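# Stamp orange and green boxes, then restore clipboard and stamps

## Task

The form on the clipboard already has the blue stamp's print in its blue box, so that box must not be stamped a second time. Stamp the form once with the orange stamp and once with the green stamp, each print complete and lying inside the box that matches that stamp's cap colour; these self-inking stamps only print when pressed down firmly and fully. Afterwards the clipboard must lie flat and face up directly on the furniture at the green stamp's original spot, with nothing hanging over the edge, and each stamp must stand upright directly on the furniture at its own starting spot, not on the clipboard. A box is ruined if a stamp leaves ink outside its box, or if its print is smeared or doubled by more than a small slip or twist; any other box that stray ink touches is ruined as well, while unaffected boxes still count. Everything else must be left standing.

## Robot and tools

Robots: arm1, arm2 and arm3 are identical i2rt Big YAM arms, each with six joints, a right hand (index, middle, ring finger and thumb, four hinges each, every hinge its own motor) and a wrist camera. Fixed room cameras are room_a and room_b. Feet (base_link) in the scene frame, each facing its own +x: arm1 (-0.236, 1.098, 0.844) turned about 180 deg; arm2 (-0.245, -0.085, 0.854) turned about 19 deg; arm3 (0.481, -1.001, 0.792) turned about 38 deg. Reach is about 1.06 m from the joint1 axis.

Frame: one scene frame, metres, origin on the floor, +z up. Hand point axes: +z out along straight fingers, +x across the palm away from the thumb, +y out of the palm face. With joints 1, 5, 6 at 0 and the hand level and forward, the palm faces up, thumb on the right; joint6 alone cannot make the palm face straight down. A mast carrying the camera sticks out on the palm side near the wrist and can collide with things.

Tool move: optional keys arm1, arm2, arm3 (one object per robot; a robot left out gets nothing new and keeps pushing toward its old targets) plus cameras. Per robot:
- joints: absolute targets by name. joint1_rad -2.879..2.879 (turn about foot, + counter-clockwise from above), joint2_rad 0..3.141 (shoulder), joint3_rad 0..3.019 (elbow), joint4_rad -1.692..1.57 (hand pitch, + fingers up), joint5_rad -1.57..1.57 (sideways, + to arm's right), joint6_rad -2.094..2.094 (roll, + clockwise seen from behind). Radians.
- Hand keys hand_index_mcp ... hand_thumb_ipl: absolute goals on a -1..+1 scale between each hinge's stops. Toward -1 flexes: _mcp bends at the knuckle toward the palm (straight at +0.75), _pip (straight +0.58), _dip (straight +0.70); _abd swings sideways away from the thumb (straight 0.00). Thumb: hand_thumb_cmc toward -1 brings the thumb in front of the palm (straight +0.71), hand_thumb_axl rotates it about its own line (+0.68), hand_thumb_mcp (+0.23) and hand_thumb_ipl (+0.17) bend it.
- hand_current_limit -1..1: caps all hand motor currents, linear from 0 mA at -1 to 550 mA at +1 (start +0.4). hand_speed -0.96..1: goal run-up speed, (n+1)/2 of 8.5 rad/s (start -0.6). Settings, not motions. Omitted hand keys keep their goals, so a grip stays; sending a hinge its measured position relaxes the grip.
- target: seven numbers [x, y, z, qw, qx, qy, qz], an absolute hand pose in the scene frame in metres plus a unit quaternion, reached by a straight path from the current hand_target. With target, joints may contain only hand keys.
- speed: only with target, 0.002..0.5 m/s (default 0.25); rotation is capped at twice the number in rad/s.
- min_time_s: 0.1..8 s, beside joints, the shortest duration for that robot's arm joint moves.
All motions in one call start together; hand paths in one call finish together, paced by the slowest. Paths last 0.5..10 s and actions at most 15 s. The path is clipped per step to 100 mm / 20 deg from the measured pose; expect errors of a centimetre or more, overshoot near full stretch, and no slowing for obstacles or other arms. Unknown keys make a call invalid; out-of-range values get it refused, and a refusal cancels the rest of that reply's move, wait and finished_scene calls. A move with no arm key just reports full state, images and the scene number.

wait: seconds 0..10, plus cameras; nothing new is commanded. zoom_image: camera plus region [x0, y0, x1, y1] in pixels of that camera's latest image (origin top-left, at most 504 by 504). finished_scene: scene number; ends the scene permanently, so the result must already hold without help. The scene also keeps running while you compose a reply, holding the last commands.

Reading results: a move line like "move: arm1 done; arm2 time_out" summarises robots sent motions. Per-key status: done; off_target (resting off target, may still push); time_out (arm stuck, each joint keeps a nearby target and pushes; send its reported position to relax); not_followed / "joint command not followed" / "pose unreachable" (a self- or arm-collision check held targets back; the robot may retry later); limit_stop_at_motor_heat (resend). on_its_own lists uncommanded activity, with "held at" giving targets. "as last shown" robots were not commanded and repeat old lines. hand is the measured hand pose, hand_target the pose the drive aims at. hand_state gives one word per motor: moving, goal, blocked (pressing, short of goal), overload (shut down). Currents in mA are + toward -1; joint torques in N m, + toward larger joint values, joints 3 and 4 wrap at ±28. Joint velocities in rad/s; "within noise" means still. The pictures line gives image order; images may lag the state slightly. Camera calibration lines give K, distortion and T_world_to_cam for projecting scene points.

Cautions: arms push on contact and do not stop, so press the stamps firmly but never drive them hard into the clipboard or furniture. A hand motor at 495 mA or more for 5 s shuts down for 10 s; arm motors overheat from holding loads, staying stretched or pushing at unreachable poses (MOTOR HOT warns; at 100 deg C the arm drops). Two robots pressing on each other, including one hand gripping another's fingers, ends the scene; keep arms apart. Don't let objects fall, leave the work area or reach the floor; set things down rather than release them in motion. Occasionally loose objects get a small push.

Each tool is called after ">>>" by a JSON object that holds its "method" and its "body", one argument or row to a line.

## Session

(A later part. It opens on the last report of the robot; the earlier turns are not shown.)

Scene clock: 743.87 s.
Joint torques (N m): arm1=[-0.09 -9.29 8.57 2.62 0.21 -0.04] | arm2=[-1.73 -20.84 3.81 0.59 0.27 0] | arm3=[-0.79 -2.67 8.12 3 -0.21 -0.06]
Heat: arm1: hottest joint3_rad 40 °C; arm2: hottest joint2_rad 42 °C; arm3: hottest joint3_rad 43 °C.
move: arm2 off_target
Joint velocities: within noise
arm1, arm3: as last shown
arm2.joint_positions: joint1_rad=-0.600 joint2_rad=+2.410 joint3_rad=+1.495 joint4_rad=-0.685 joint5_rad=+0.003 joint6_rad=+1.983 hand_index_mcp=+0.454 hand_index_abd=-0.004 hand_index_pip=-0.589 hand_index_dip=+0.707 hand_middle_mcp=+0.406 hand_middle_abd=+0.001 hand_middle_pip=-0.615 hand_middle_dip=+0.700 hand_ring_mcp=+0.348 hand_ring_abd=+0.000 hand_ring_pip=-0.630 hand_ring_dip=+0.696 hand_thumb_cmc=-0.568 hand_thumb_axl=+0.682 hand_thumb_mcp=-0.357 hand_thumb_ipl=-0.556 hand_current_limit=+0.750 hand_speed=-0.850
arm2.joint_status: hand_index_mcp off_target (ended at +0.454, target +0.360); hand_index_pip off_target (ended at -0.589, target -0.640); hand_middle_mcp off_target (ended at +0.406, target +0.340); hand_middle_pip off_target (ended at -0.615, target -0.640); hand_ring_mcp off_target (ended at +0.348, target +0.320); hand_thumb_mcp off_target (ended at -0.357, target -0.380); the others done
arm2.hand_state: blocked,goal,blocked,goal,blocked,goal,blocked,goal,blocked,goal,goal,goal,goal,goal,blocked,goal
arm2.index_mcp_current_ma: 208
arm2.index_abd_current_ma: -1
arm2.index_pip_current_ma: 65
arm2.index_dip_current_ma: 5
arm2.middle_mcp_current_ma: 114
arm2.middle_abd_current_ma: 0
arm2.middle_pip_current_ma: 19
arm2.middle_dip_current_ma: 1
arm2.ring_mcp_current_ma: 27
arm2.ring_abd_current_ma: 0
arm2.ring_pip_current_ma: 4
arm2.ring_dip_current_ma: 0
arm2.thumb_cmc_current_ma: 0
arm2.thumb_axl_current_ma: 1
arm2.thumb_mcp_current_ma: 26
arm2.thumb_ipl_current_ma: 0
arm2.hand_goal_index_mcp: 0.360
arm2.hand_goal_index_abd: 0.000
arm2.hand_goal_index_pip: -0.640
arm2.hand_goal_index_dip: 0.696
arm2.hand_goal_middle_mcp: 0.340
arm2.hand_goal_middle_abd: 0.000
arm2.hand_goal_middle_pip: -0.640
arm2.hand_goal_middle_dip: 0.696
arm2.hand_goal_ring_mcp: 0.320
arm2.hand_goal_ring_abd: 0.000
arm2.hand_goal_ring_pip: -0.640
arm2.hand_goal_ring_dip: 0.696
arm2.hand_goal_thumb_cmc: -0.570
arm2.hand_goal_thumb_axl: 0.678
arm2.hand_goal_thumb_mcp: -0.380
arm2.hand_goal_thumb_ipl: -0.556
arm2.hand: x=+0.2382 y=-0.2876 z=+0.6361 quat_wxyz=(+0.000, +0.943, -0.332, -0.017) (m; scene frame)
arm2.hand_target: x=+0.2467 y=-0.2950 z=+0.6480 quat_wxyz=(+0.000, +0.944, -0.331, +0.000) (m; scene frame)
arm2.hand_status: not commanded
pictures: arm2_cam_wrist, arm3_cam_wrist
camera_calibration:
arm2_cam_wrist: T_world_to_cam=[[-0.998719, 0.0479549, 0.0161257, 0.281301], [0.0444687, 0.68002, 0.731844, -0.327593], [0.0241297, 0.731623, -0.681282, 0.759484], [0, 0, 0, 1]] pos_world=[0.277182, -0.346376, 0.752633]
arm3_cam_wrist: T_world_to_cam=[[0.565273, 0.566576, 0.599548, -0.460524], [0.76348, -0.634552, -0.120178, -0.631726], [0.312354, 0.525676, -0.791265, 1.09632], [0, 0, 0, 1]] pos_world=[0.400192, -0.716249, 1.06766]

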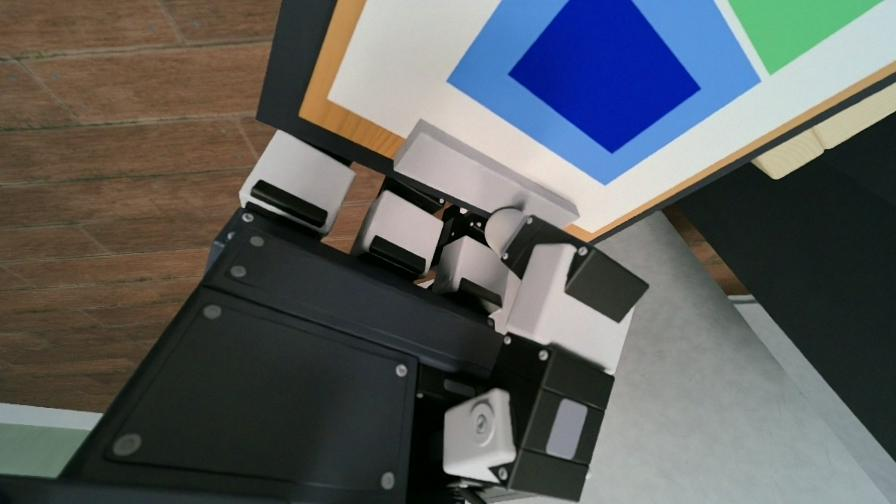

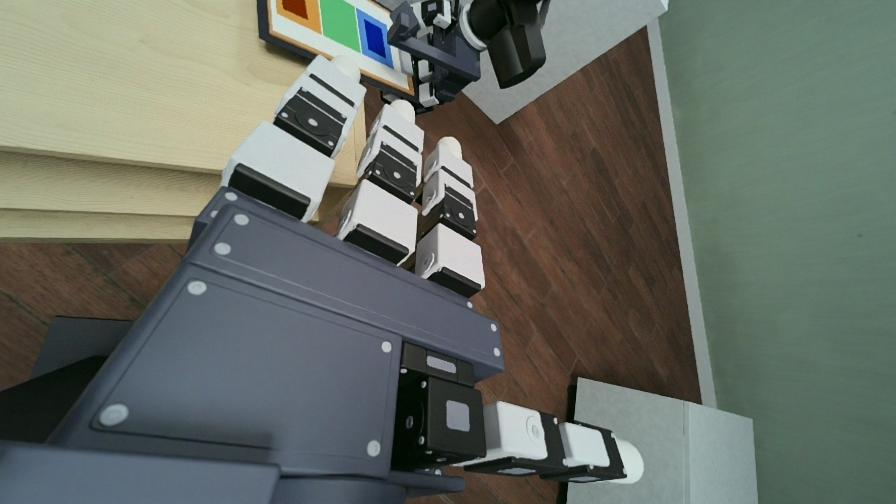

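>>> {"method": "move", "body": {
  "arm2": {"joints": {"hand_ring_mcp": 0.45, "hand_ring_pip": -0.59, "hand_middle_mcp": 0.40, "hand_middle_pip": -0.60, "hand_index_mcp": 0.36, "hand_index_pip": -0.64}},
  "cameras": ["arm3_cam_wrist"]
}}

>>> {"method": "move", "body": {
  "arm2": {"target": [0.2467, -0.295, 0.665, 0, 0.9435, -0.3313, 0], "speed": 0.03},
  "cameras": ["arm3_cam_wrist", "arm2_cam_wrist"]
}}

Scene clock: 749.07 s.
Joint torques (N m): arm1=[0.03 -9.35 8.55 2.59 0.21 -0.04] | arm2=[-1.55 -20.84 3.77 0.59 0.27 0.01] | arm3=[-0.56 -2.96 8.24 3.1 -0.15 -0.04]
Heat: arm1: hottest joint3_rad 40 °C; arm2: hottest joint2_rad 41 °C; arm3: hottest joint3_rad 43 °C.
move: arm2 off_target
Joint velocities: within noise
arm1, arm3: as last shown
arm2.joint_positions: joint1_rad=-0.600 joint2_rad=+2.410 joint3_rad=+1.495 joint4_rad=-0.685 joint5_rad=+0.003 joint6_rad=+1.983 hand_index_mcp=+0.454 hand_index_abd=-0.002 hand_index_pip=-0.589 hand_index_dip=+0.712 hand_middle_mcp=+0.421 hand_middle_abd=+0.000 hand_middle_pip=-0.595 hand_middle_dip=+0.700 hand_ring_mcp=+0.452 hand_ring_abd=+0.000 hand_ring_pip=-0.590 hand_ring_dip=+0.696 hand_thumb_cmc=-0.568 hand_thumb_axl=+0.678 hand_thumb_mcp=-0.357 hand_thumb_ipl=-0.553 hand_current_limit=+0.750 hand_speed=-0.850
arm2.joint_status: hand_index_mcp off_target (ended at +0.454, target +0.360); hand_index_pip off_target (ended at -0.589, target -0.640); hand_middle_mcp off_target (ended at +0.421, target +0.400); the others done
arm2.hand_state: blocked,goal,blocked,goal,blocked,goal,goal,goal,goal,goal,goal,goal,goal,goal,blocked,goal
arm2.index_mcp_current_ma: 208
arm2.index_abd_current_ma: 0
arm2.index_pip_current_ma: 65
arm2.index_dip_current_ma: 9
arm2.middle_mcp_current_ma: 17
arm2.middle_abd_current_ma: 0
arm2.middle_pip_current_ma: 1
arm2.middle_dip_current_ma: 1
arm2.ring_mcp_current_ma: 0
arm2.ring_abd_current_ma: 0
arm2.ring_pip_current_ma: 0
arm2.ring_dip_current_ma: 0
arm2.thumb_cmc_current_ma: 0
arm2.thumb_axl_current_ma: 0
arm2.thumb_mcp_current_ma: 27
arm2.thumb_ipl_current_ma: 1
arm2.hand_goal_index_mcp: 0.360
arm2.hand_goal_index_abd: 0.000
arm2.hand_goal_index_pip: -0.640
arm2.hand_goal_index_dip: 0.696
arm2.hand_goal_middle_mcp: 0.400
arm2.hand_goal_middle_abd: 0.000
arm2.hand_goal_middle_pip: -0.600
arm2.hand_goal_middle_dip: 0.696
arm2.hand_goal_ring_mcp: 0.450
arm2.hand_goal_ring_abd: 0.000
arm2.hand_goal_ring_pip: -0.590
arm2.hand_goal_ring_dip: 0.696
arm2.hand_goal_thumb_cmc: -0.570
arm2.hand_goal_thumb_axl: 0.678
arm2.hand_goal_thumb_mcp: -0.380
arm2.hand_goal_thumb_ipl: -0.556
arm2.hand: x=+0.2382 y=-0.2876 z=+0.6361 quat_wxyz=(+0.000, +0.943, -0.332, -0.017) (m; scene frame)
arm2.hand_target: x=+0.2467 y=-0.2950 z=+0.6480 quat_wxyz=(+0.000, +0.943, -0.331, +0.000) (m; scene frame)
arm2.hand_status: not commanded
pictures: arm3_cam_wrist
camera_calibration:
arm3_cam_wrist: T_world_to_cam=[[0.565273, 0.566576, 0.599548, -0.460524], [0.76348, -0.634552, -0.120178, -0.631726], [0.312354, 0.525676, -0.791265, 1.09632], [0, 0, 0, 1]] pos_world=[0.400192, -0.716249, 1.06766]

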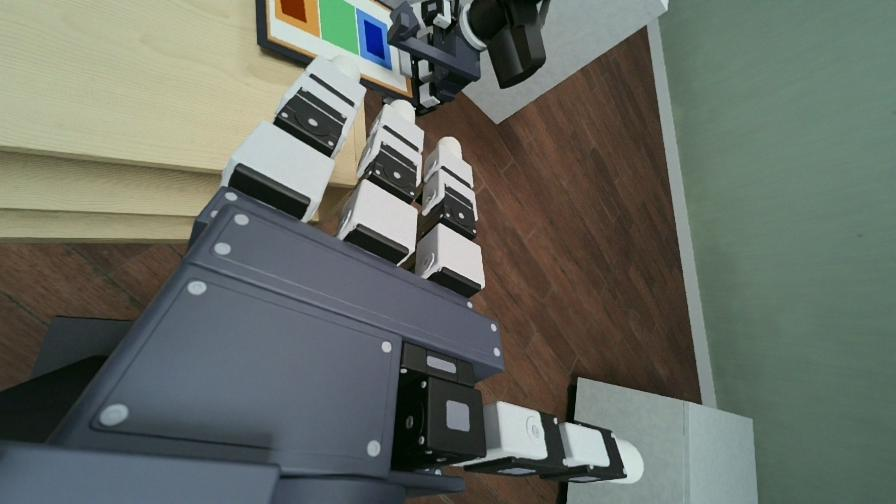

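Scene clock: 750.23 s.
Joint torques (N m): arm1=[-0.03 -9.35 8.58 2.61 0.21 -0.04] | arm2=[-1.73 -21.54 4.04 -0.35 0.27 0.01] | arm3=[-1.03 -2.43 8.1 3.15 -0.17 0]
Heat: arm1: hottest joint3_rad 40 °C; arm2: hottest joint2_rad 41 °C; arm3: hottest joint3_rad 43 °C.
move: arm2 off_target
Joint velocities: within noise
arm1, arm3: as last shown
arm2.joint_positions: joint1_rad=-0.600 joint2_rad=+2.381 joint3_rad=+1.484 joint4_rad=-0.685 joint5_rad=+0.003 joint6_rad=+1.983 hand_index_mcp=+0.454 hand_index_abd=-0.002 hand_index_pip=-0.589 hand_index_dip=+0.712 hand_middle_mcp=+0.421 hand_middle_abd=+0.000 hand_middle_pip=-0.595 hand_middle_dip=+0.700 hand_ring_mcp=+0.452 hand_ring_abd=+0.000 hand_ring_pip=-0.590 hand_ring_dip=+0.696 hand_thumb_cmc=-0.568 hand_thumb_axl=+0.678 hand_thumb_mcp=-0.357 hand_thumb_ipl=-0.553 hand_current_limit=+0.750 hand_speed=-0.850
arm2.joint_status: not commanded
arm2.hand_state: blocked,goal,blocked,goal,blocked,goal,goal,goal,goal,goal,goal,goal,goal,goal,blocked,goal
arm2.index_mcp_current_ma: 208
arm2.index_abd_current_ma: 0
arm2.index_pip_current_ma: 65
arm2.index_dip_current_ma: 9
arm2.middle_mcp_current_ma: 17
arm2.middle_abd_current_ma: 0
arm2.middle_pip_current_ma: 1
arm2.middle_dip_current_ma: 1
arm2.ring_mcp_current_ma: 0
arm2.ring_abd_current_ma: 0
arm2.ring_pip_current_ma: 0
arm2.ring_dip_current_ma: 0
arm2.thumb_cmc_current_ma: 0
arm2.thumb_axl_current_ma: 0
arm2.thumb_mcp_current_ma: 27
arm2.thumb_ipl_current_ma: 1
arm2.hand_goal_index_mcp: 0.360
arm2.hand_goal_index_abd: 0.000
arm2.hand_goal_index_pip: -0.640
arm2.hand_goal_index_dip: 0.696
arm2.hand_goal_middle_mcp: 0.400
arm2.hand_goal_middle_abd: 0.000
arm2.hand_goal_middle_pip: -0.600
arm2.hand_goal_middle_dip: 0.696
arm2.hand_goal_ring_mcp: 0.450
arm2.hand_goal_ring_abd: 0.000
arm2.hand_goal_ring_pip: -0.590
arm2.hand_goal_ring_dip: 0.696
arm2.hand_goal_thumb_cmc: -0.570
arm2.hand_goal_thumb_axl: 0.678
arm2.hand_goal_thumb_mcp: -0.380
arm2.hand_goal_thumb_ipl: -0.556
arm2.hand: x=+0.2415 y=-0.2886 z=+0.6485 quat_wxyz=(+0.000, +0.943, -0.332, -0.008) (m; scene frame)
arm2.hand_target: x=+0.2465 y=-0.2950 z=+0.6647 quat_wxyz=(+0.000, +0.943, -0.331, +0.000) (m; scene frame)
arm2.hand_status: off_target (0.018 m and 0.9 deg from the pose sent, 0.031 m and 1.9 deg at the start)
pictures: arm2_cam_wrist, arm3_cam_wrist
camera_calibration:
arm2_cam_wrist: T_world_to_cam=[[-0.998845, 0.048046, -0.000617939, 0.295396], [0.0324164, 0.683298, 0.72942, -0.330782], [0.0354679, 0.728557, -0.684066, 0.76673], [0, 0, 0, 1]] pos_world=[0.278583, -0.346777, 0.765956]
arm3_cam_wrist: T_world_to_cam=[[0.565273, 0.566576, 0.599548, -0.460524], [0.76348, -0.634552, -0.120178, -0.631726], [0.312354, 0.525676, -0.791265, 1.09632], [0, 0, 0, 1]] pos_world=[0.400192, -0.716249, 1.06766]

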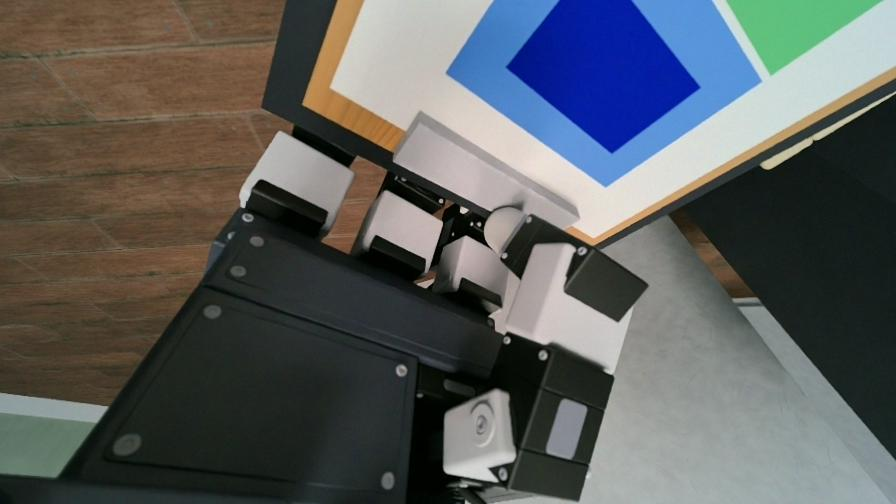

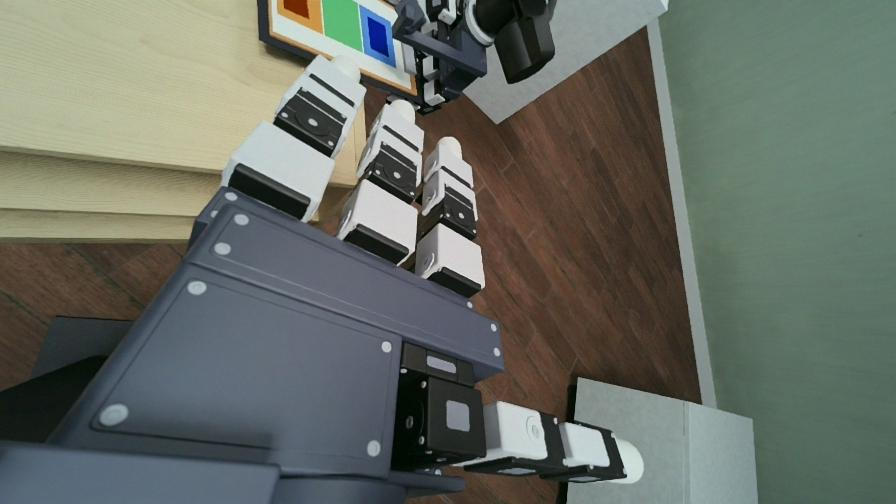

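>>> {"method": "move", "body": {
  "arm2": {"target": [0.2467, -0.290, 0.71, 0, 0.9435, -0.3313, 0], "speed": 0.05},
  "cameras": ["arm3_cam_wrist", "arm2_cam_wrist"]
}}

Scene clock: 753.37 s.
Joint torques (N m): arm1=[-0.03 -9.35 8.55 2.59 0.21 -0.04] | arm2=[-1.2 -20.89 4.4 -0.4 0.26 0.1] | arm3=[-0.62 -2.67 8.05 2.96 -0.21 -0.01]
Heat: arm1: hottest joint3_rad 40 °C; arm2: hottest joint2_rad 42 °C; arm3: hottest joint3_rad 43 °C.
move: arm2 off_target
Joint velocities: within noise
arm1, arm3: as last shown
arm2.joint_positions: joint1_rad=-0.600 joint2_rad=+2.293 joint3_rad=+1.464 joint4_rad=-0.753 joint5_rad=+0.003 joint6_rad=+1.983 hand_index_mcp=+0.454 hand_index_abd=-0.002 hand_index_pip=-0.589 hand_index_dip=+0.712 hand_middle_mcp=+0.421 hand_middle_abd=+0.000 hand_middle_pip=-0.595 hand_middle_dip=+0.700 hand_ring_mcp=+0.452 hand_ring_abd=+0.000 hand_ring_pip=-0.590 hand_ring_dip=+0.696 hand_thumb_cmc=-0.568 hand_thumb_axl=+0.678 hand_thumb_mcp=-0.357 hand_thumb_ipl=-0.553 hand_current_limit=+0.750 hand_speed=-0.850
arm2.joint_status: not commanded
arm2.hand_state: blocked,goal,blocked,goal,blocked,goal,goal,goal,goal,goal,goal,goal,goal,goal,blocked,goal
arm2.index_mcp_current_ma: 208
arm2.index_abd_current_ma: 0
arm2.index_pip_current_ma: 65
arm2.index_dip_current_ma: 9
arm2.middle_mcp_current_ma: 17
arm2.middle_abd_current_ma: 0
arm2.middle_pip_current_ma: 1
arm2.middle_dip_current_ma: 1
arm2.ring_mcp_current_ma: 0
arm2.ring_abd_current_ma: 0
arm2.ring_pip_current_ma: 0
arm2.ring_dip_current_ma: 0
arm2.thumb_cmc_current_ma: 0
arm2.thumb_axl_current_ma: 0
arm2.thumb_mcp_current_ma: 27
arm2.thumb_ipl_current_ma: 1
arm2.hand_goal_index_mcp: 0.360
arm2.hand_goal_index_abd: 0.000
arm2.hand_goal_index_pip: -0.640
arm2.hand_goal_index_dip: 0.696
arm2.hand_goal_middle_mcp: 0.400
arm2.hand_goal_middle_abd: 0.000
arm2.hand_goal_middle_pip: -0.600
arm2.hand_goal_middle_dip: 0.696
arm2.hand_goal_ring_mcp: 0.450
arm2.hand_goal_ring_abd: 0.000
arm2.hand_goal_ring_pip: -0.590
arm2.hand_goal_ring_dip: 0.696
arm2.hand_goal_thumb_cmc: -0.570
arm2.hand_goal_thumb_axl: 0.678
arm2.hand_goal_thumb_mcp: -0.380
arm2.hand_goal_thumb_ipl: -0.556
arm2.hand: x=+0.2417 y=-0.2888 z=+0.6927 quat_wxyz=(+0.000, +0.943, -0.332, -0.008) (m; scene frame)
arm2.hand_target: x=+0.2466 y=-0.2900 z=+0.7097 quat_wxyz=(+0.000, +0.943, -0.331, +0.000) (m; scene frame)
arm2.hand_status: off_target (0.018 m and 0.9 deg from the pose sent, 0.062 m and 0.9 deg at the start)
pictures: arm2_cam_wrist, arm3_cam_wrist
camera_calibration:
arm2_cam_wrist: T_world_to_cam=[[-0.998844, 0.0480541, -0.0010481, 0.295889], [0.0321133, 0.683409, 0.729329, -0.362624], [0.0357635, 0.728452, -0.684163, 0.797141], [0, 0, 0, 1]] pos_world=[0.278683, -0.347077, 0.810156]
arm3_cam_wrist: T_world_to_cam=[[0.565273, 0.566576, 0.599548, -0.460524], [0.76348, -0.634552, -0.120178, -0.631726], [0.312354, 0.525676, -0.791265, 1.09632], [0, 0, 0, 1]] pos_world=[0.400192, -0.716249, 1.06766]

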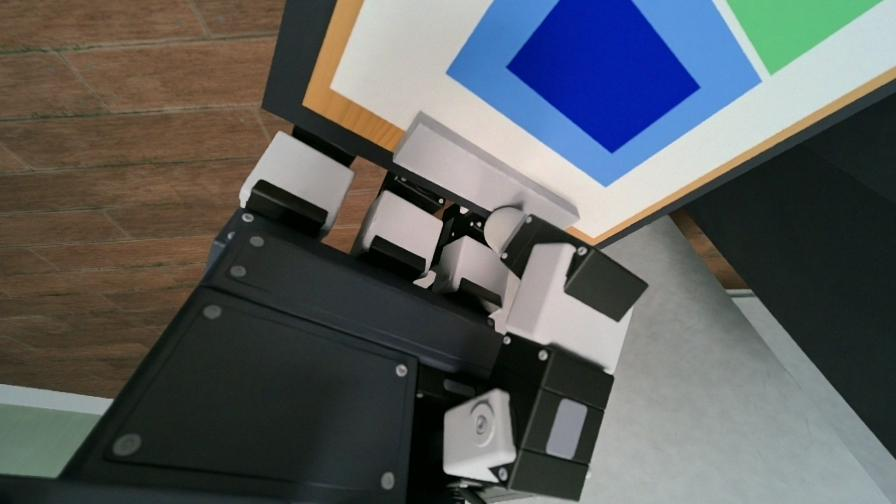

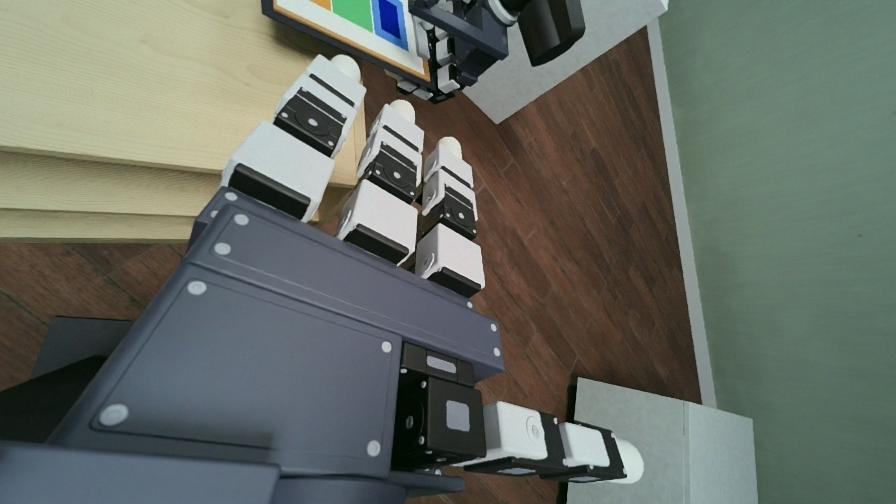

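>>> {"method": "move", "body": {
  "arm3": {"joints": {"joint1_rad": 0.3}, "min_time_s": 2},
  "arm2": {"target": [0.2467, -0.290, 0.86, 0, 0.9435, -0.3313, 0], "speed": 0.1}
}}

>>> {"method": "move", "body": {
  "arm2": {"target": [0.2467, -0.290, 1.04, 0, 0.9435, -0.3313, 0], "speed": 0.15},
  "cameras": ["arm2_cam_wrist", "room_a"]
}}

Scene clock: 767.93 s.
Joint torques (N m): arm1=[-0.03 -9.29 8.55 2.59 0.21 -0.04] | arm2=[-0.97 -19.6 8.64 -0.54 0.25 0.11] | arm3=[-0.21 -2.61 8.24 3.17 -0.2 -0.02]
Heat: arm1: hottest joint3_rad 40 °C; arm2: hottest joint2_rad 41 °C; arm3: hottest joint3_rad 42 °C.
move: arm2 off_target; arm3 done
Joint velocities: within noise
arm1: as last shown
arm2.joint_positions: joint1_rad=-0.600 joint2_rad=+2.046 joint3_rad=+1.466 joint4_rad=-1.039 joint5_rad=+0.003 joint6_rad=+1.983 hand_index_mcp=+0.454 hand_index_abd=-0.002 hand_index_pip=-0.589 hand_index_dip=+0.712 hand_middle_mcp=+0.421 hand_middle_abd=+0.000 hand_middle_pip=-0.595 hand_middle_dip=+0.700 hand_ring_mcp=+0.452 hand_ring_abd=+0.000 hand_ring_pip=-0.590 hand_ring_dip=+0.696 hand_thumb_cmc=-0.568 hand_thumb_axl=+0.678 hand_thumb_mcp=-0.357 hand_thumb_ipl=-0.553 hand_current_limit=+0.750 hand_speed=-0.850
arm2.joint_status: not commanded
arm2.hand_state: blocked,goal,blocked,goal,blocked,goal,goal,goal,goal,goal,goal,goal,goal,goal,blocked,goal
arm2.index_mcp_current_ma: 208
arm2.index_abd_current_ma: 0
arm2.index_pip_current_ma: 65
arm2.index_dip_current_ma: 9
arm2.middle_mcp_current_ma: 17
arm2.middle_abd_current_ma: 0
arm2.middle_pip_current_ma: 1
arm2.middle_dip_current_ma: 1
arm2.ring_mcp_current_ma: 0
arm2.ring_abd_current_ma: 0
arm2.ring_pip_current_ma: 0
arm2.ring_dip_current_ma: 0
arm2.thumb_cmc_current_ma: 0
arm2.thumb_axl_current_ma: 0
arm2.thumb_mcp_current_ma: 27
arm2.thumb_ipl_current_ma: 1
arm2.hand_goal_index_mcp: 0.360
arm2.hand_goal_index_abd: 0.000
arm2.hand_goal_index_pip: -0.640
arm2.hand_goal_index_dip: 0.696
arm2.hand_goal_middle_mcp: 0.400
arm2.hand_goal_middle_abd: 0.000
arm2.hand_goal_middle_pip: -0.600
arm2.hand_goal_middle_dip: 0.696
arm2.hand_goal_ring_mcp: 0.450
arm2.hand_goal_ring_abd: 0.000
arm2.hand_goal_ring_pip: -0.590
arm2.hand_goal_ring_dip: 0.696
arm2.hand_goal_thumb_cmc: -0.570
arm2.hand_goal_thumb_axl: 0.678
arm2.hand_goal_thumb_mcp: -0.380
arm2.hand_goal_thumb_ipl: -0.556
arm2.hand: x=+0.2273 y=-0.2856 z=+0.8340 quat_wxyz=(+0.001, +0.943, -0.332, -0.027) (m; scene frame)
arm2.hand_target: x=+0.2456 y=-0.2897 z=+0.8600 quat_wxyz=(+0.000, +0.943, -0.331, +0.000) (m; scene frame)
arm2.hand_status: off_target (0.033 m and 3.0 deg from the pose sent, 0.167 m and 0.9 deg at the start)
arm3.joint_positions: joint1_rad=+0.309 joint2_rad=+0.926 joint3_rad=+0.271 joint4_rad=+0.150 joint5_rad=-0.370 joint6_rad=-0.208 hand_index_mcp=+0.759 hand_index_abd=+0.001 hand_index_pip=+0.577 hand_index_dip=+0.696 hand_middle_mcp=+0.759 hand_middle_abd=+0.001 hand_middle_pip=+0.577 hand_middle_dip=+0.696 hand_ring_mcp=+0.760 hand_ring_abd=+0.001 hand_ring_pip=+0.577 hand_ring_dip=+0.696 hand_thumb_cmc=+0.719 hand_thumb_axl=+0.677 hand_thumb_mcp=+0.225 hand_thumb_ipl=+0.168 hand_current_limit=+0.400 hand_speed=-0.600
arm3.joint_status: all done
arm3.hand_state: goal,goal,goal,goal,goal,goal,goal,goal,goal,goal,goal,goal,goal,goal,goal,goal
arm3.index_mcp_current_ma: 2
arm3.index_abd_current_ma: 0
arm3.index_pip_current_ma: 0
arm3.index_dip_current_ma: 0
arm3.middle_mcp_current_ma: 2
arm3.middle_abd_current_ma: 0
arm3.middle_pip_current_ma: 0
arm3.middle_dip_current_ma: 0
arm3.ring_mcp_current_ma: 2
arm3.ring_abd_current_ma: 0
arm3.ring_pip_current_ma: 0
arm3.ring_dip_current_ma: 0
arm3.thumb_cmc_current_ma: 2
arm3.thumb_axl_current_ma: 0
arm3.thumb_mcp_current_ma: 0
arm3.thumb_ipl_current_ma: 0
arm3.hand_goal_index_mcp: 0.754
arm3.hand_goal_index_abd: 0.000
arm3.hand_goal_index_pip: 0.576
arm3.hand_goal_index_dip: 0.696
arm3.hand_goal_middle_mcp: 0.754
arm3.hand_goal_middle_abd: 0.000
arm3.hand_goal_middle_pip: 0.576
arm3.hand_goal_middle_dip: 0.696
arm3.hand_goal_ring_mcp: 0.754
arm3.hand_goal_ring_abd: 0.000
arm3.hand_goal_ring_pip: 0.576
arm3.hand_goal_ring_dip: 0.696
arm3.hand_goal_thumb_cmc: 0.714
arm3.hand_goal_thumb_axl: 0.678
arm3.hand_goal_thumb_mcp: 0.226
arm3.hand_goal_thumb_ipl: 0.168
arm3.hand: x=+0.6566 y=-0.6347 z=+0.9960 quat_wxyz=(+0.049, +0.069, +0.849, +0.522) (m; scene frame)
arm3.hand_target: x=+0.6600 y=-0.6374 z=+0.9905 quat_wxyz=(+0.048, +0.077, +0.849, +0.521) (m; scene frame)
arm3.hand_status: not commanded
pictures: none

Scene clock: 769.97 s.
Joint torques (N m): arm1=[0.03 -9.23 8.55 2.61 0.2 -0.04] | arm2=[-0.85 -18.37 10.39 -0.55 0.27 0.13] | arm3=[-0.15 -2.02 8.25 3.03 -0.18 -0.04]
Heat: arm1: hottest joint3_rad 40 °C; arm2: hottest joint2_rad 41 °C; arm3: hottest joint3_rad 42 °C.
move: arm2 off_target
Joint velocities: within noise
arm1, arm3: as last shown
arm2.joint_positions: joint1_rad=-0.600 joint2_rad=+1.890 joint3_rad=+1.725 joint4_rad=-1.455 joint5_rad=+0.003 joint6_rad=+1.983 hand_index_mcp=+0.454 hand_index_abd=-0.002 hand_index_pip=-0.589 hand_index_dip=+0.712 hand_middle_mcp=+0.421 hand_middle_abd=+0.000 hand_middle_pip=-0.595 hand_middle_dip=+0.700 hand_ring_mcp=+0.452 hand_ring_abd=+0.000 hand_ring_pip=-0.590 hand_ring_dip=+0.696 hand_thumb_cmc=-0.568 hand_thumb_axl=+0.678 hand_thumb_mcp=-0.357 hand_thumb_ipl=-0.553 hand_current_limit=+0.750 hand_speed=-0.850
arm2.joint_status: not commanded
arm2.hand_state: blocked,goal,blocked,goal,blocked,goal,goal,goal,goal,goal,goal,goal,goal,goal,blocked,goal
arm2.index_mcp_current_ma: 208
arm2.index_abd_current_ma: 0
arm2.index_pip_current_ma: 65
arm2.index_dip_current_ma: 9
arm2.middle_mcp_current_ma: 17
arm2.middle_abd_current_ma: 0
arm2.middle_pip_current_ma: 1
arm2.middle_dip_current_ma: 1
arm2.ring_mcp_current_ma: 0
arm2.ring_abd_current_ma: 0
arm2.ring_pip_current_ma: 0
arm2.ring_dip_current_ma: 0
arm2.thumb_cmc_current_ma: 0
arm2.thumb_axl_current_ma: 0
arm2.thumb_mcp_current_ma: 27
arm2.thumb_ipl_current_ma: 1
arm2.hand_goal_index_mcp: 0.360
arm2.hand_goal_index_abd: 0.000
arm2.hand_goal_index_pip: -0.640
arm2.hand_goal_index_dip: 0.696
arm2.hand_goal_middle_mcp: 0.400
arm2.hand_goal_middle_abd: 0.000
arm2.hand_goal_middle_pip: -0.600
arm2.hand_goal_middle_dip: 0.696
arm2.hand_goal_ring_mcp: 0.450
arm2.hand_goal_ring_abd: 0.000
arm2.hand_goal_ring_pip: -0.590
arm2.hand_goal_ring_dip: 0.696
arm2.hand_goal_thumb_cmc: -0.570
arm2.hand_goal_thumb_axl: 0.678
arm2.hand_goal_thumb_mcp: -0.380
arm2.hand_goal_thumb_ipl: -0.556
arm2.hand: x=+0.2346 y=-0.2885 z=+1.0131 quat_wxyz=(+0.001, +0.943, -0.332, -0.027) (m; scene frame)
arm2.hand_target: x=+0.2454 y=-0.2897 z=+1.0398 quat_wxyz=(+0.000, +0.943, -0.331, +0.000) (m; scene frame)
arm2.hand_status: off_target (0.029 m and 3.0 deg from the pose sent, 0.207 m and 3.0 deg at the start)
pictures: arm2_cam_wrist, room_a
camera_calibration:
arm2_cam_wrist: T_world_to_cam=[[-0.99823, 0.0477096, 0.0355177, 0.251804], [0.0584495, 0.676245, 0.734354, -0.609667], [0.0110171, 0.73513, -0.677836, 1.01771], [0, 0, 0, 1]] pos_world=[0.275781, -0.347876, 1.12861]

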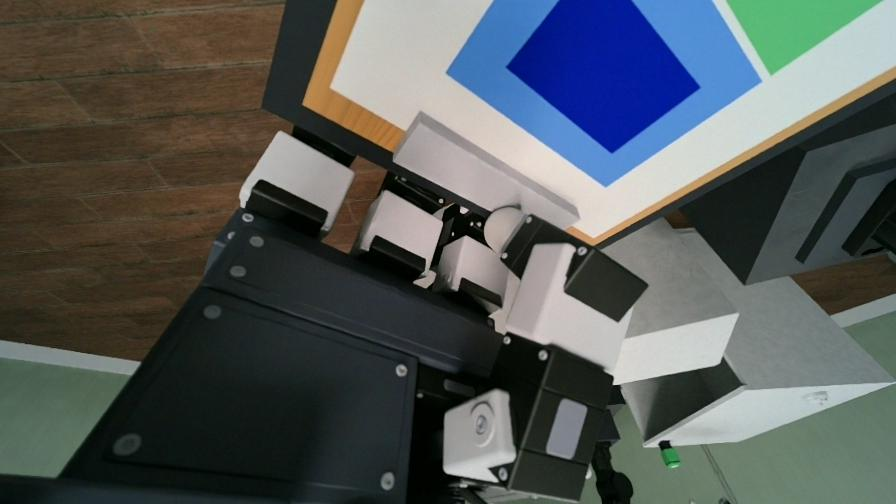

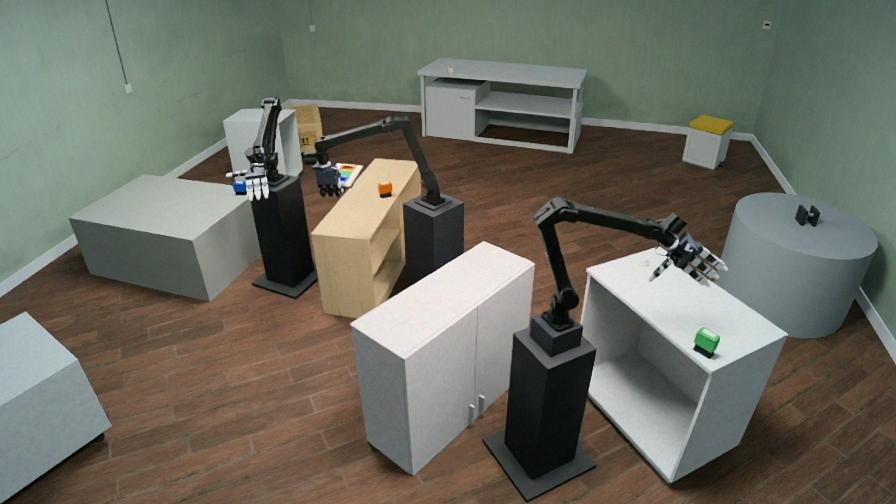

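>>> {"method": "move", "body": {
  "arm2": {"joints": {"joint1_rad": 1.342, "joint6_rad": 0.103}, "min_time_s": 6},
  "arm1": {"target": [-0.45, 0.95, 1.12, 0, 1, 0, 0], "speed": 0.25, "joints": {"hand_index_mcp": 0.562, "hand_index_pip": -0.562, "hand_middle_mcp": 0.562, "hand_middle_pip": -0.562, "hand_ring_mcp": 0.562, "hand_ring_pip": -0.562, "hand_thumb_cmc": -0.571, "hand_thumb_mcp": 0.09, "hand_thumb_ipl": -0.643}},
  "cameras": ["arm2_cam_wrist", "arm1_cam_wrist", "room_a", "room_b"]
}}

Scene clock: 783.23 s.
Joint torques (N m): arm1=[0.03 -5.77 7.36 0.83 0.34 -0.29] | arm2=[-1.49 -18.55 10.67 0.12 0.11 0.02] | arm3=[-0.97 -3.08 8.12 3.04 -0.2 -0.02]
Heat: arm1: hottest joint3_rad 40 °C; arm2: hottest joint2_rad 42 °C; arm3: hottest joint3_rad 42 °C.
move: arm1 not_followed; arm2 done
Joint velocities: within noise
arm1.joint_positions: joint1_rad=+0.442 joint2_rad=+0.955 joint3_rad=+0.632 joint4_rad=-0.054 joint5_rad=+1.314 joint6_rad=+2.099 hand_index_mcp=+0.563 hand_index_abd=+0.001 hand_index_pip=-0.559 hand_index_dip=+0.696 hand_middle_mcp=+0.563 hand_middle_abd=+0.001 hand_middle_pip=-0.559 hand_middle_dip=+0.696 hand_ring_mcp=+0.562 hand_ring_abd=+0.001 hand_ring_pip=-0.560 hand_ring_dip=+0.696 hand_thumb_cmc=-0.555 hand_thumb_axl=+0.678 hand_thumb_mcp=+0.090 hand_thumb_ipl=-0.640 hand_current_limit=+0.400 hand_speed=-0.600
arm1.joint_status: all done
arm1.hand_state: goal,goal,goal,goal,goal,goal,goal,goal,goal,goal,goal,goal,goal,goal,goal,goal
arm1.index_mcp_current_ma: 0
arm1.index_abd_current_ma: 0
arm1.index_pip_current_ma: 2
arm1.index_dip_current_ma: 0
arm1.middle_mcp_current_ma: 0
arm1.middle_abd_current_ma: 0
arm1.middle_pip_current_ma: 2
arm1.middle_dip_current_ma: 0
arm1.ring_mcp_current_ma: 0
arm1.ring_abd_current_ma: 0
arm1.ring_pip_current_ma: 1
arm1.ring_dip_current_ma: 0
arm1.thumb_cmc_current_ma: 17
arm1.thumb_axl_current_ma: 0
arm1.thumb_mcp_current_ma: 0
arm1.thumb_ipl_current_ma: 1
arm1.hand_goal_index_mcp: 0.562
arm1.hand_goal_index_abd: 0.000
arm1.hand_goal_index_pip: -0.562
arm1.hand_goal_index_dip: 0.696
arm1.hand_goal_middle_mcp: 0.562
arm1.hand_goal_middle_abd: 0.000
arm1.hand_goal_middle_pip: -0.562
arm1.hand_goal_middle_dip: 0.696
arm1.hand_goal_ring_mcp: 0.562
arm1.hand_goal_ring_abd: 0.000
arm1.hand_goal_ring_pip: -0.562
arm1.hand_goal_ring_dip: 0.696
arm1.hand_goal_thumb_cmc: -0.570
arm1.hand_goal_thumb_axl: 0.678
arm1.hand_goal_thumb_mcp: 0.090
arm1.hand_goal_thumb_ipl: -0.642
arm1.on_its_own: joint1_rad is held at +0.434, not at its first target -0.375; joint2_rad is held at +0.943, not at its first target +1.209; joint3_rad is held at +0.634, not at its first target +0.975; joint4_rad is held at -0.060, not at its first target -0.303; joint5_rad is held at +1.312, not at its first target +0.203; joint6_rad is held at +2.099, not at its first target +1.690
arm1.hand: x=-0.5420 y=+1.1573 z=+1.1220 quat_wxyz=(-0.629, +0.372, +0.639, +0.239) (m; scene frame)
arm1.hand_target: x=-0.5401 y=+1.1601 z=+1.1252 quat_wxyz=(-0.630, +0.376, +0.636, +0.239) (m; scene frame)
arm1.hand_status: not_followed (0.227 m and 136.3 deg from the pose sent, 0.482 m and 150.6 deg at the start; pose on its path clipped on 135 of 174 steps; a joint's target at an end of its range on 151 of 174 steps)
arm2.joint_positions: joint1_rad=+1.347 joint2_rad=+1.890 joint3_rad=+1.725 joint4_rad=-1.463 joint5_rad=+0.003 joint6_rad=+0.114 hand_index_mcp=+0.454 hand_index_abd=-0.002 hand_index_pip=-0.589 hand_index_dip=+0.712 hand_middle_mcp=+0.421 hand_middle_abd=+0.000 hand_middle_pip=-0.595 hand_middle_dip=+0.700 hand_ring_mcp=+0.452 hand_ring_abd=+0.000 hand_ring_pip=-0.590 hand_ring_dip=+0.696 hand_thumb_cmc=-0.569 hand_thumb_axl=+0.678 hand_thumb_mcp=-0.357 hand_thumb_ipl=-0.553 hand_current_limit=+0.750 hand_speed=-0.850
arm2.joint_status: all done
arm2.hand_state: blocked,goal,blocked,goal,blocked,goal,goal,goal,goal,goal,goal,goal,goal,goal,blocked,goal
arm2.index_mcp_current_ma: 208
arm2.index_abd_current_ma: 0
arm2.index_pip_current_ma: 65
arm2.index_dip_current_ma: 9
arm2.middle_mcp_current_ma: 17
arm2.middle_abd_current_ma: 0
arm2.middle_pip_current_ma: 1
arm2.middle_dip_current_ma: 1
arm2.ring_mcp_current_ma: 0
arm2.ring_abd_current_ma: 0
arm2.ring_pip_current_ma: 0
arm2.ring_dip_current_ma: 0
arm2.thumb_cmc_current_ma: 0
arm2.thumb_axl_current_ma: 0
arm2.thumb_mcp_current_ma: 27
arm2.thumb_ipl_current_ma: 1
arm2.hand_goal_index_mcp: 0.360
arm2.hand_goal_index_abd: 0.000
arm2.hand_goal_index_pip: -0.640
arm2.hand_goal_index_dip: 0.696
arm2.hand_goal_middle_mcp: 0.400
arm2.hand_goal_middle_abd: 0.000
arm2.hand_goal_middle_pip: -0.600
arm2.hand_goal_middle_dip: 0.696
arm2.hand_goal_ring_mcp: 0.450
arm2.hand_goal_ring_abd: 0.000
arm2.hand_goal_ring_pip: -0.590
arm2.hand_goal_ring_dip: 0.696
arm2.hand_goal_thumb_cmc: -0.570
arm2.hand_goal_thumb_axl: 0.678
arm2.hand_goal_thumb_mcp: -0.380
arm2.hand_goal_thumb_ipl: -0.556
arm2.hand: x=-0.2834 y=+0.5630 z=+1.0120 quat_wxyz=(+0.003, +0.001, +1.000, -0.025) (m; scene frame)
arm2.hand_target: x=-0.2820 y=+0.5760 z=+1.0466 quat_wxyz=(+0.001, -0.002, +1.000, +0.005) (m; scene frame)
arm2.hand_status: not commanded
arm3: as last shown
pictures: arm1_cam_wrist, arm2_cam_wrist, room_a, room_b
pose unreachable (arm1 arm): on one or more control steps of this call this arm could not follow its commanded pose, so it was not sent that pose on those steps. On the call's last step it was still not sent that pose. It may still have moved: this result reports where it is.
cause: moving toward the commanded pose would bring two parts of the arm too close to each other (its hand and another part of the arm, 15 mm apart when it was first held).
camera_calibration:
arm1_cam_wrist: T_world_to_cam=[[0.422985, 0.236506, -0.874728, 0.969656], [-0.0402511, -0.959481, -0.278885, 1.36153], [-0.905242, 0.153173, -0.396326, -0.0981265], [0, 0, 0, 1]] pos_world=[-0.444175, 1.09206, 1.18901]
arm2_cam_wrist: T_world_to_cam=[[0.809985, 0.58503, -0.0408014, -0.0186501], [0.408239, -0.51253, 0.755416, -0.40735], [0.421029, -0.628532, -0.653974, 1.25644], [0, 0, 0, 1]] pos_world=[-0.347594, 0.591843, 1.12863]

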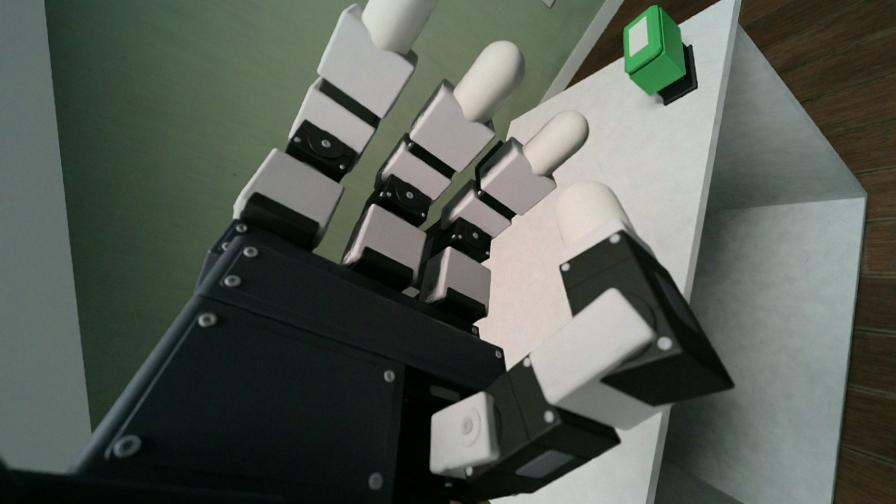

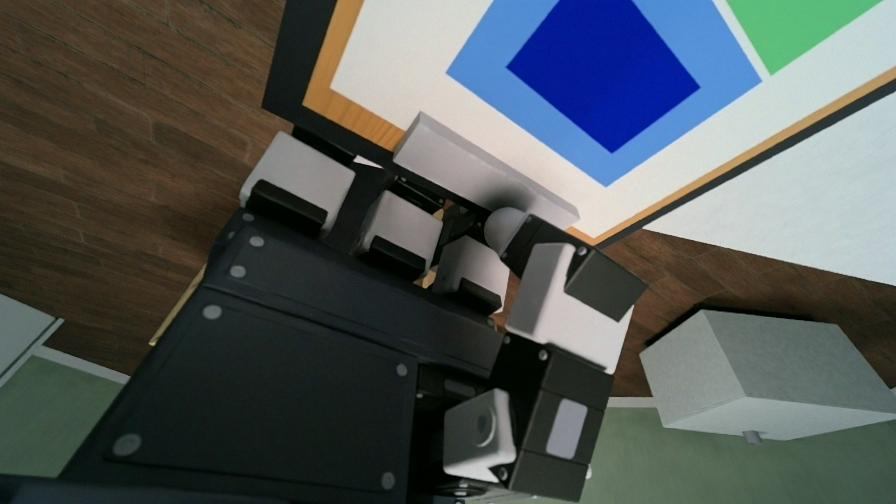

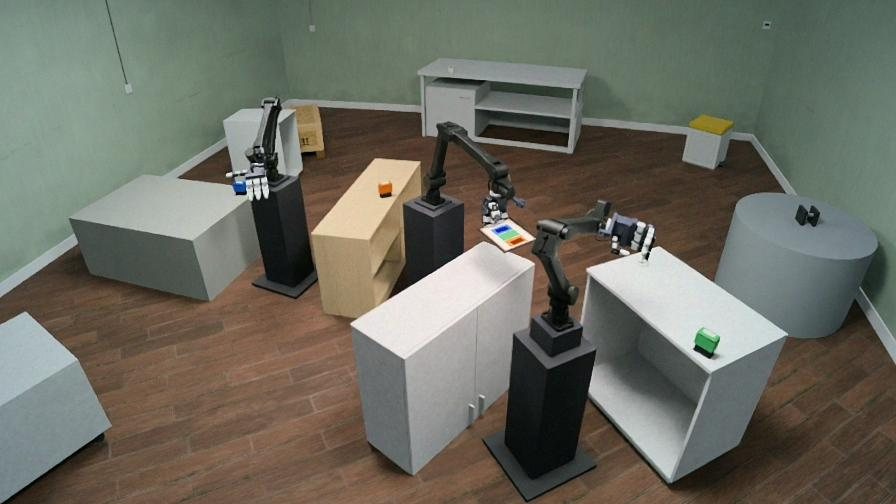

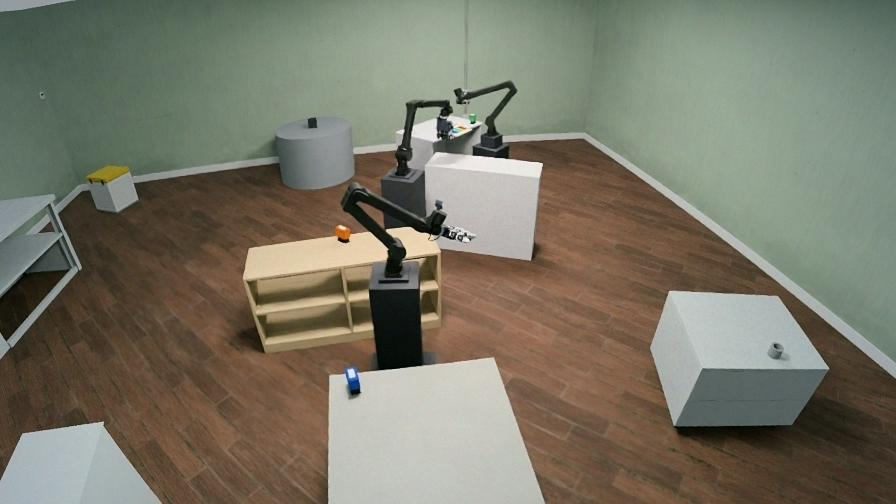

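>>> {"method": "move", "body": {
  "arm2": {"target": [-0.28, 0.45, 1.045, 0, 0, 1, 0], "speed": 0.12},
  "arm1": {"joints": {"joint1_rad": 0.6, "joint2_rad": 0.955, "joint3_rad": 0.9, "joint4_rad": -0.3, "joint5_rad": 0.0, "joint6_rad": 0.3}, "min_time_s": 3}
}}

>>> {"method": "move", "body": {
  "arm1": {"joints": {"joint4_rad": -1.503, "joint6_rad": -0.244, "joint2_rad": 1.0, "joint3_rad": 0.934}, "min_time_s": 3},
  "cameras": ["room_a", "arm2_cam_wrist"]
}}

Scene clock: 793.77 s.
Joint torques (N m): arm1=[0.91 -6.36 13.34 1.8 -0.11 -0.24] | arm2=[-0.44 -14.33 7.17 1.26 0 0.22] | arm3=[-0.85 -2.55 8.02 3.02 -0.16 -0.1]
Heat: arm1: hottest joint3_rad 41 °C; arm2: hottest joint2_rad 42 °C; arm3: hottest joint3_rad 41 °C.
move: arm1 done; arm2 off_target
Joint velocities: within noise
arm1.joint_positions: joint1_rad=+0.594 joint2_rad=+0.955 joint3_rad=+0.828 joint4_rad=-0.295 joint5_rad=+0.002 joint6_rad=+0.310 hand_index_mcp=+0.568 hand_index_abd=+0.001 hand_index_pip=-0.559 hand_index_dip=+0.696 hand_middle_mcp=+0.568 hand_middle_abd=+0.001 hand_middle_pip=-0.559 hand_middle_dip=+0.696 hand_ring_mcp=+0.568 hand_ring_abd=+0.001 hand_ring_pip=-0.560 hand_ring_dip=+0.696 hand_thumb_cmc=-0.562 hand_thumb_axl=+0.678 hand_thumb_mcp=+0.089 hand_thumb_ipl=-0.641 hand_current_limit=+0.400 hand_speed=-0.600
arm1.joint_status: all done
arm1.hand_state: goal,goal,goal,goal,goal,goal,goal,goal,goal,goal,goal,goal,goal,goal,goal,goal
arm1.index_mcp_current_ma: 5
arm1.index_abd_current_ma: 0
arm1.index_pip_current_ma: 2
arm1.index_dip_current_ma: 0
arm1.middle_mcp_current_ma: 5
arm1.middle_abd_current_ma: 0
arm1.middle_pip_current_ma: 2
arm1.middle_dip_current_ma: 0
arm1.ring_mcp_current_ma: 5
arm1.ring_abd_current_ma: 0
arm1.ring_pip_current_ma: 1
arm1.ring_dip_current_ma: 0
arm1.thumb_cmc_current_ma: 7
arm1.thumb_axl_current_ma: 0
arm1.thumb_mcp_current_ma: 0
arm1.thumb_ipl_current_ma: 1
arm1.hand_goal_index_mcp: 0.562
arm1.hand_goal_index_abd: 0.000
arm1.hand_goal_index_pip: -0.562
arm1.hand_goal_index_dip: 0.696
arm1.hand_goal_middle_mcp: 0.562
arm1.hand_goal_middle_abd: 0.000
arm1.hand_goal_middle_pip: -0.562
arm1.hand_goal_middle_dip: 0.696
arm1.hand_goal_ring_mcp: 0.562
arm1.hand_goal_ring_abd: 0.000
arm1.hand_goal_ring_pip: -0.562
arm1.hand_goal_ring_dip: 0.696
arm1.hand_goal_thumb_cmc: -0.570
arm1.hand_goal_thumb_axl: 0.678
arm1.hand_goal_thumb_mcp: 0.090
arm1.hand_goal_thumb_ipl: -0.642
arm1.hand: x=-0.6718 y=+0.8624 z=+1.2406 quat_wxyz=(-0.513, -0.671, +0.504, +0.179) (m; scene frame)
arm1.hand_target: x=-0.6736 y=+0.8565 z=+1.2857 quat_wxyz=(-0.539, -0.660, +0.487, +0.189) (m; scene frame)
arm1.hand_status: not commanded
arm2.joint_positions: joint1_rad=+1.355 joint2_rad=+1.577 joint3_rad=+1.347 joint4_rad=-1.399 joint5_rad=+0.003 joint6_rad=+0.119 hand_index_mcp=+0.452 hand_index_abd=-0.002 hand_index_pip=-0.589 hand_index_dip=+0.712 hand_middle_mcp=+0.421 hand_middle_abd=+0.000 hand_middle_pip=-0.594 hand_middle_dip=+0.700 hand_ring_mcp=+0.452 hand_ring_abd=+0.000 hand_ring_pip=-0.590 hand_ring_dip=+0.696 hand_thumb_cmc=-0.569 hand_thumb_axl=+0.677 hand_thumb_mcp=-0.357 hand_thumb_ipl=-0.553 hand_current_limit=+0.750 hand_speed=-0.850
arm2.joint_status: not commanded
arm2.hand_state: blocked,goal,blocked,goal,blocked,goal,goal,goal,goal,goal,goal,goal,goal,goal,blocked,goal
arm2.index_mcp_current_ma: 198
arm2.index_abd_current_ma: 0
arm2.index_pip_current_ma: 65
arm2.index_dip_current_ma: 9
arm2.middle_mcp_current_ma: 17
arm2.middle_abd_current_ma: 0
arm2.middle_pip_current_ma: 2
arm2.middle_dip_current_ma: 1
arm2.ring_mcp_current_ma: 0
arm2.ring_abd_current_ma: 0
arm2.ring_pip_current_ma: 0
arm2.ring_dip_current_ma: 0
arm2.thumb_cmc_current_ma: 0
arm2.thumb_axl_current_ma: 0
arm2.thumb_mcp_current_ma: 27
arm2.thumb_ipl_current_ma: 1
arm2.hand_goal_index_mcp: 0.360
arm2.hand_goal_index_abd: 0.000
arm2.hand_goal_index_pip: -0.640
arm2.hand_goal_index_dip: 0.696
arm2.hand_goal_middle_mcp: 0.400
arm2.hand_goal_middle_abd: 0.000
arm2.hand_goal_middle_pip: -0.600
arm2.hand_goal_middle_dip: 0.696
arm2.hand_goal_ring_mcp: 0.450
arm2.hand_goal_ring_abd: 0.000
arm2.hand_goal_ring_pip: -0.590
arm2.hand_goal_ring_dip: 0.696
arm2.hand_goal_thumb_cmc: -0.570
arm2.hand_goal_thumb_axl: 0.678
arm2.hand_goal_thumb_mcp: -0.380
arm2.hand_goal_thumb_ipl: -0.556
arm2.hand: x=-0.2740 y=+0.4449 z=+1.0269 quat_wxyz=(+0.003, +0.000, +1.000, -0.026) (m; scene frame)
arm2.hand_target: x=-0.2799 y=+0.4497 z=+1.0451 quat_wxyz=(+0.000, +0.000, +1.000, +0.000) (m; scene frame)
arm2.hand_status: off_target (0.020 m and 3.0 deg from the pose sent, 0.118 m and 2.9 deg at the start)
arm3: as last shown
pictures: none

Scene clock: 797.40 s.
Joint torques (N m): arm1=[0.85 -4.25 11.21 -0.14 -0.19 -0.16] | arm2=[-0.44 -14.39 7.21 1.33 -0.01 0.23] | arm3=[-0.15 -2.84 8.09 3.14 -0.22 -0.06]
Heat: arm1: hottest joint3_rad 41 °C; arm2: hottest joint2_rad 42 °C; arm3: hottest joint3_rad 41 °C.
move: arm1 done
Joint velocities: within noise
arm1.joint_positions: joint1_rad=+0.594 joint2_rad=+0.992 joint3_rad=+0.872 joint4_rad=-1.495 joint5_rad=+0.002 joint6_rad=-0.235 hand_index_mcp=+0.568 hand_index_abd=+0.001 hand_index_pip=-0.559 hand_index_dip=+0.696 hand_middle_mcp=+0.568 hand_middle_abd=+0.001 hand_middle_pip=-0.559 hand_middle_dip=+0.696 hand_ring_mcp=+0.568 hand_ring_abd=+0.001 hand_ring_pip=-0.560 hand_ring_dip=+0.696 hand_thumb_cmc=-0.567 hand_thumb_axl=+0.678 hand_thumb_mcp=+0.089 hand_thumb_ipl=-0.641 hand_current_limit=+0.400 hand_speed=-0.600
arm1.joint_status: all done
arm1.hand_state: goal,goal,goal,goal,goal,goal,goal,goal,goal,goal,goal,goal,goal,goal,goal,goal
arm1.index_mcp_current_ma: 5
arm1.index_abd_current_ma: 0
arm1.index_pip_current_ma: 2
arm1.index_dip_current_ma: 0
arm1.middle_mcp_current_ma: 5
arm1.middle_abd_current_ma: 0
arm1.middle_pip_current_ma: 2
arm1.middle_dip_current_ma: 0
arm1.ring_mcp_current_ma: 5
arm1.ring_abd_current_ma: 0
arm1.ring_pip_current_ma: 1
arm1.ring_dip_current_ma: 0
arm1.thumb_cmc_current_ma: 1
arm1.thumb_axl_current_ma: 0
arm1.thumb_mcp_current_ma: -1
arm1.thumb_ipl_current_ma: 1
arm1.hand_goal_index_mcp: 0.562
arm1.hand_goal_index_abd: 0.000
arm1.hand_goal_index_pip: -0.562
arm1.hand_goal_index_dip: 0.696
arm1.hand_goal_middle_mcp: 0.562
arm1.hand_goal_middle_abd: 0.000
arm1.hand_goal_middle_pip: -0.562
arm1.hand_goal_middle_dip: 0.696
arm1.hand_goal_ring_mcp: 0.562
arm1.hand_goal_ring_abd: 0.000
arm1.hand_goal_ring_pip: -0.562
arm1.hand_goal_ring_dip: 0.696
arm1.hand_goal_thumb_cmc: -0.570
arm1.hand_goal_thumb_axl: 0.678
arm1.hand_goal_thumb_mcp: 0.090
arm1.hand_goal_thumb_ipl: -0.642
arm1.hand: x=-0.5089 y=+0.9176 z=+1.0317 quat_wxyz=(+0.019, -0.932, +0.363, -0.012) (m; scene frame)
arm1.hand_target: x=-0.5208 y=+0.9059 z=+1.0573 quat_wxyz=(-0.001, -0.934, +0.356, +0.001) (m; scene frame)
arm1.hand_status: not commanded
arm2, arm3: as last shown
pictures: arm2_cam_wrist, room_a
camera_calibration:
arm2_cam_wrist: T_world_to_cam=[[0.808692, 0.586778, -0.0413326, 0.0427952], [0.409053, -0.510474, 0.756368, -0.484596], [0.422721, -0.628576, -0.652839, 1.18733], [0, 0, 0, 1]] pos_world=[-0.338291, 0.473841, 1.14344]

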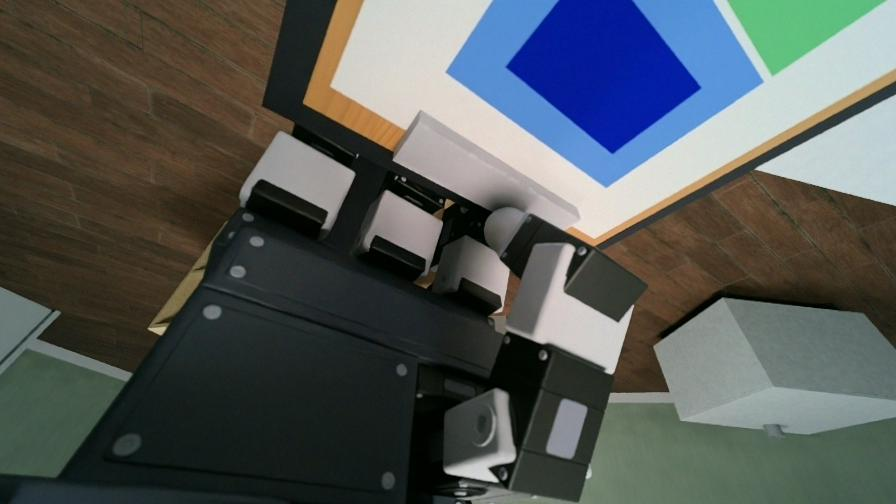

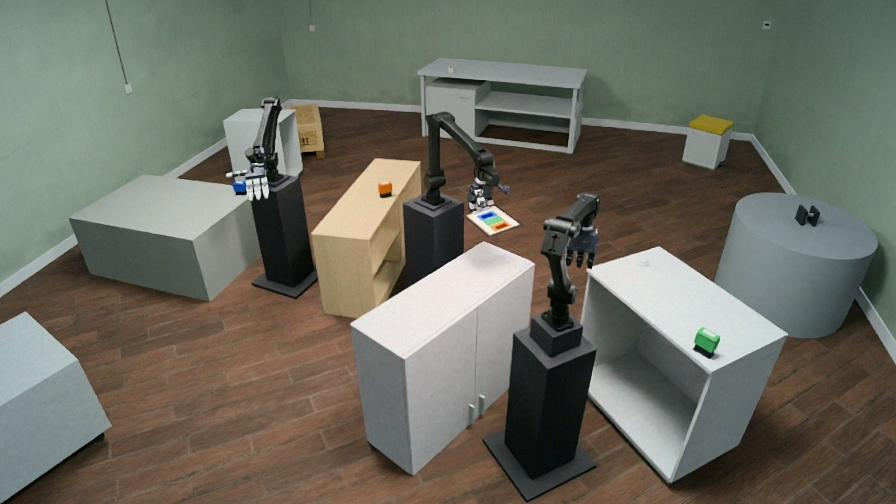

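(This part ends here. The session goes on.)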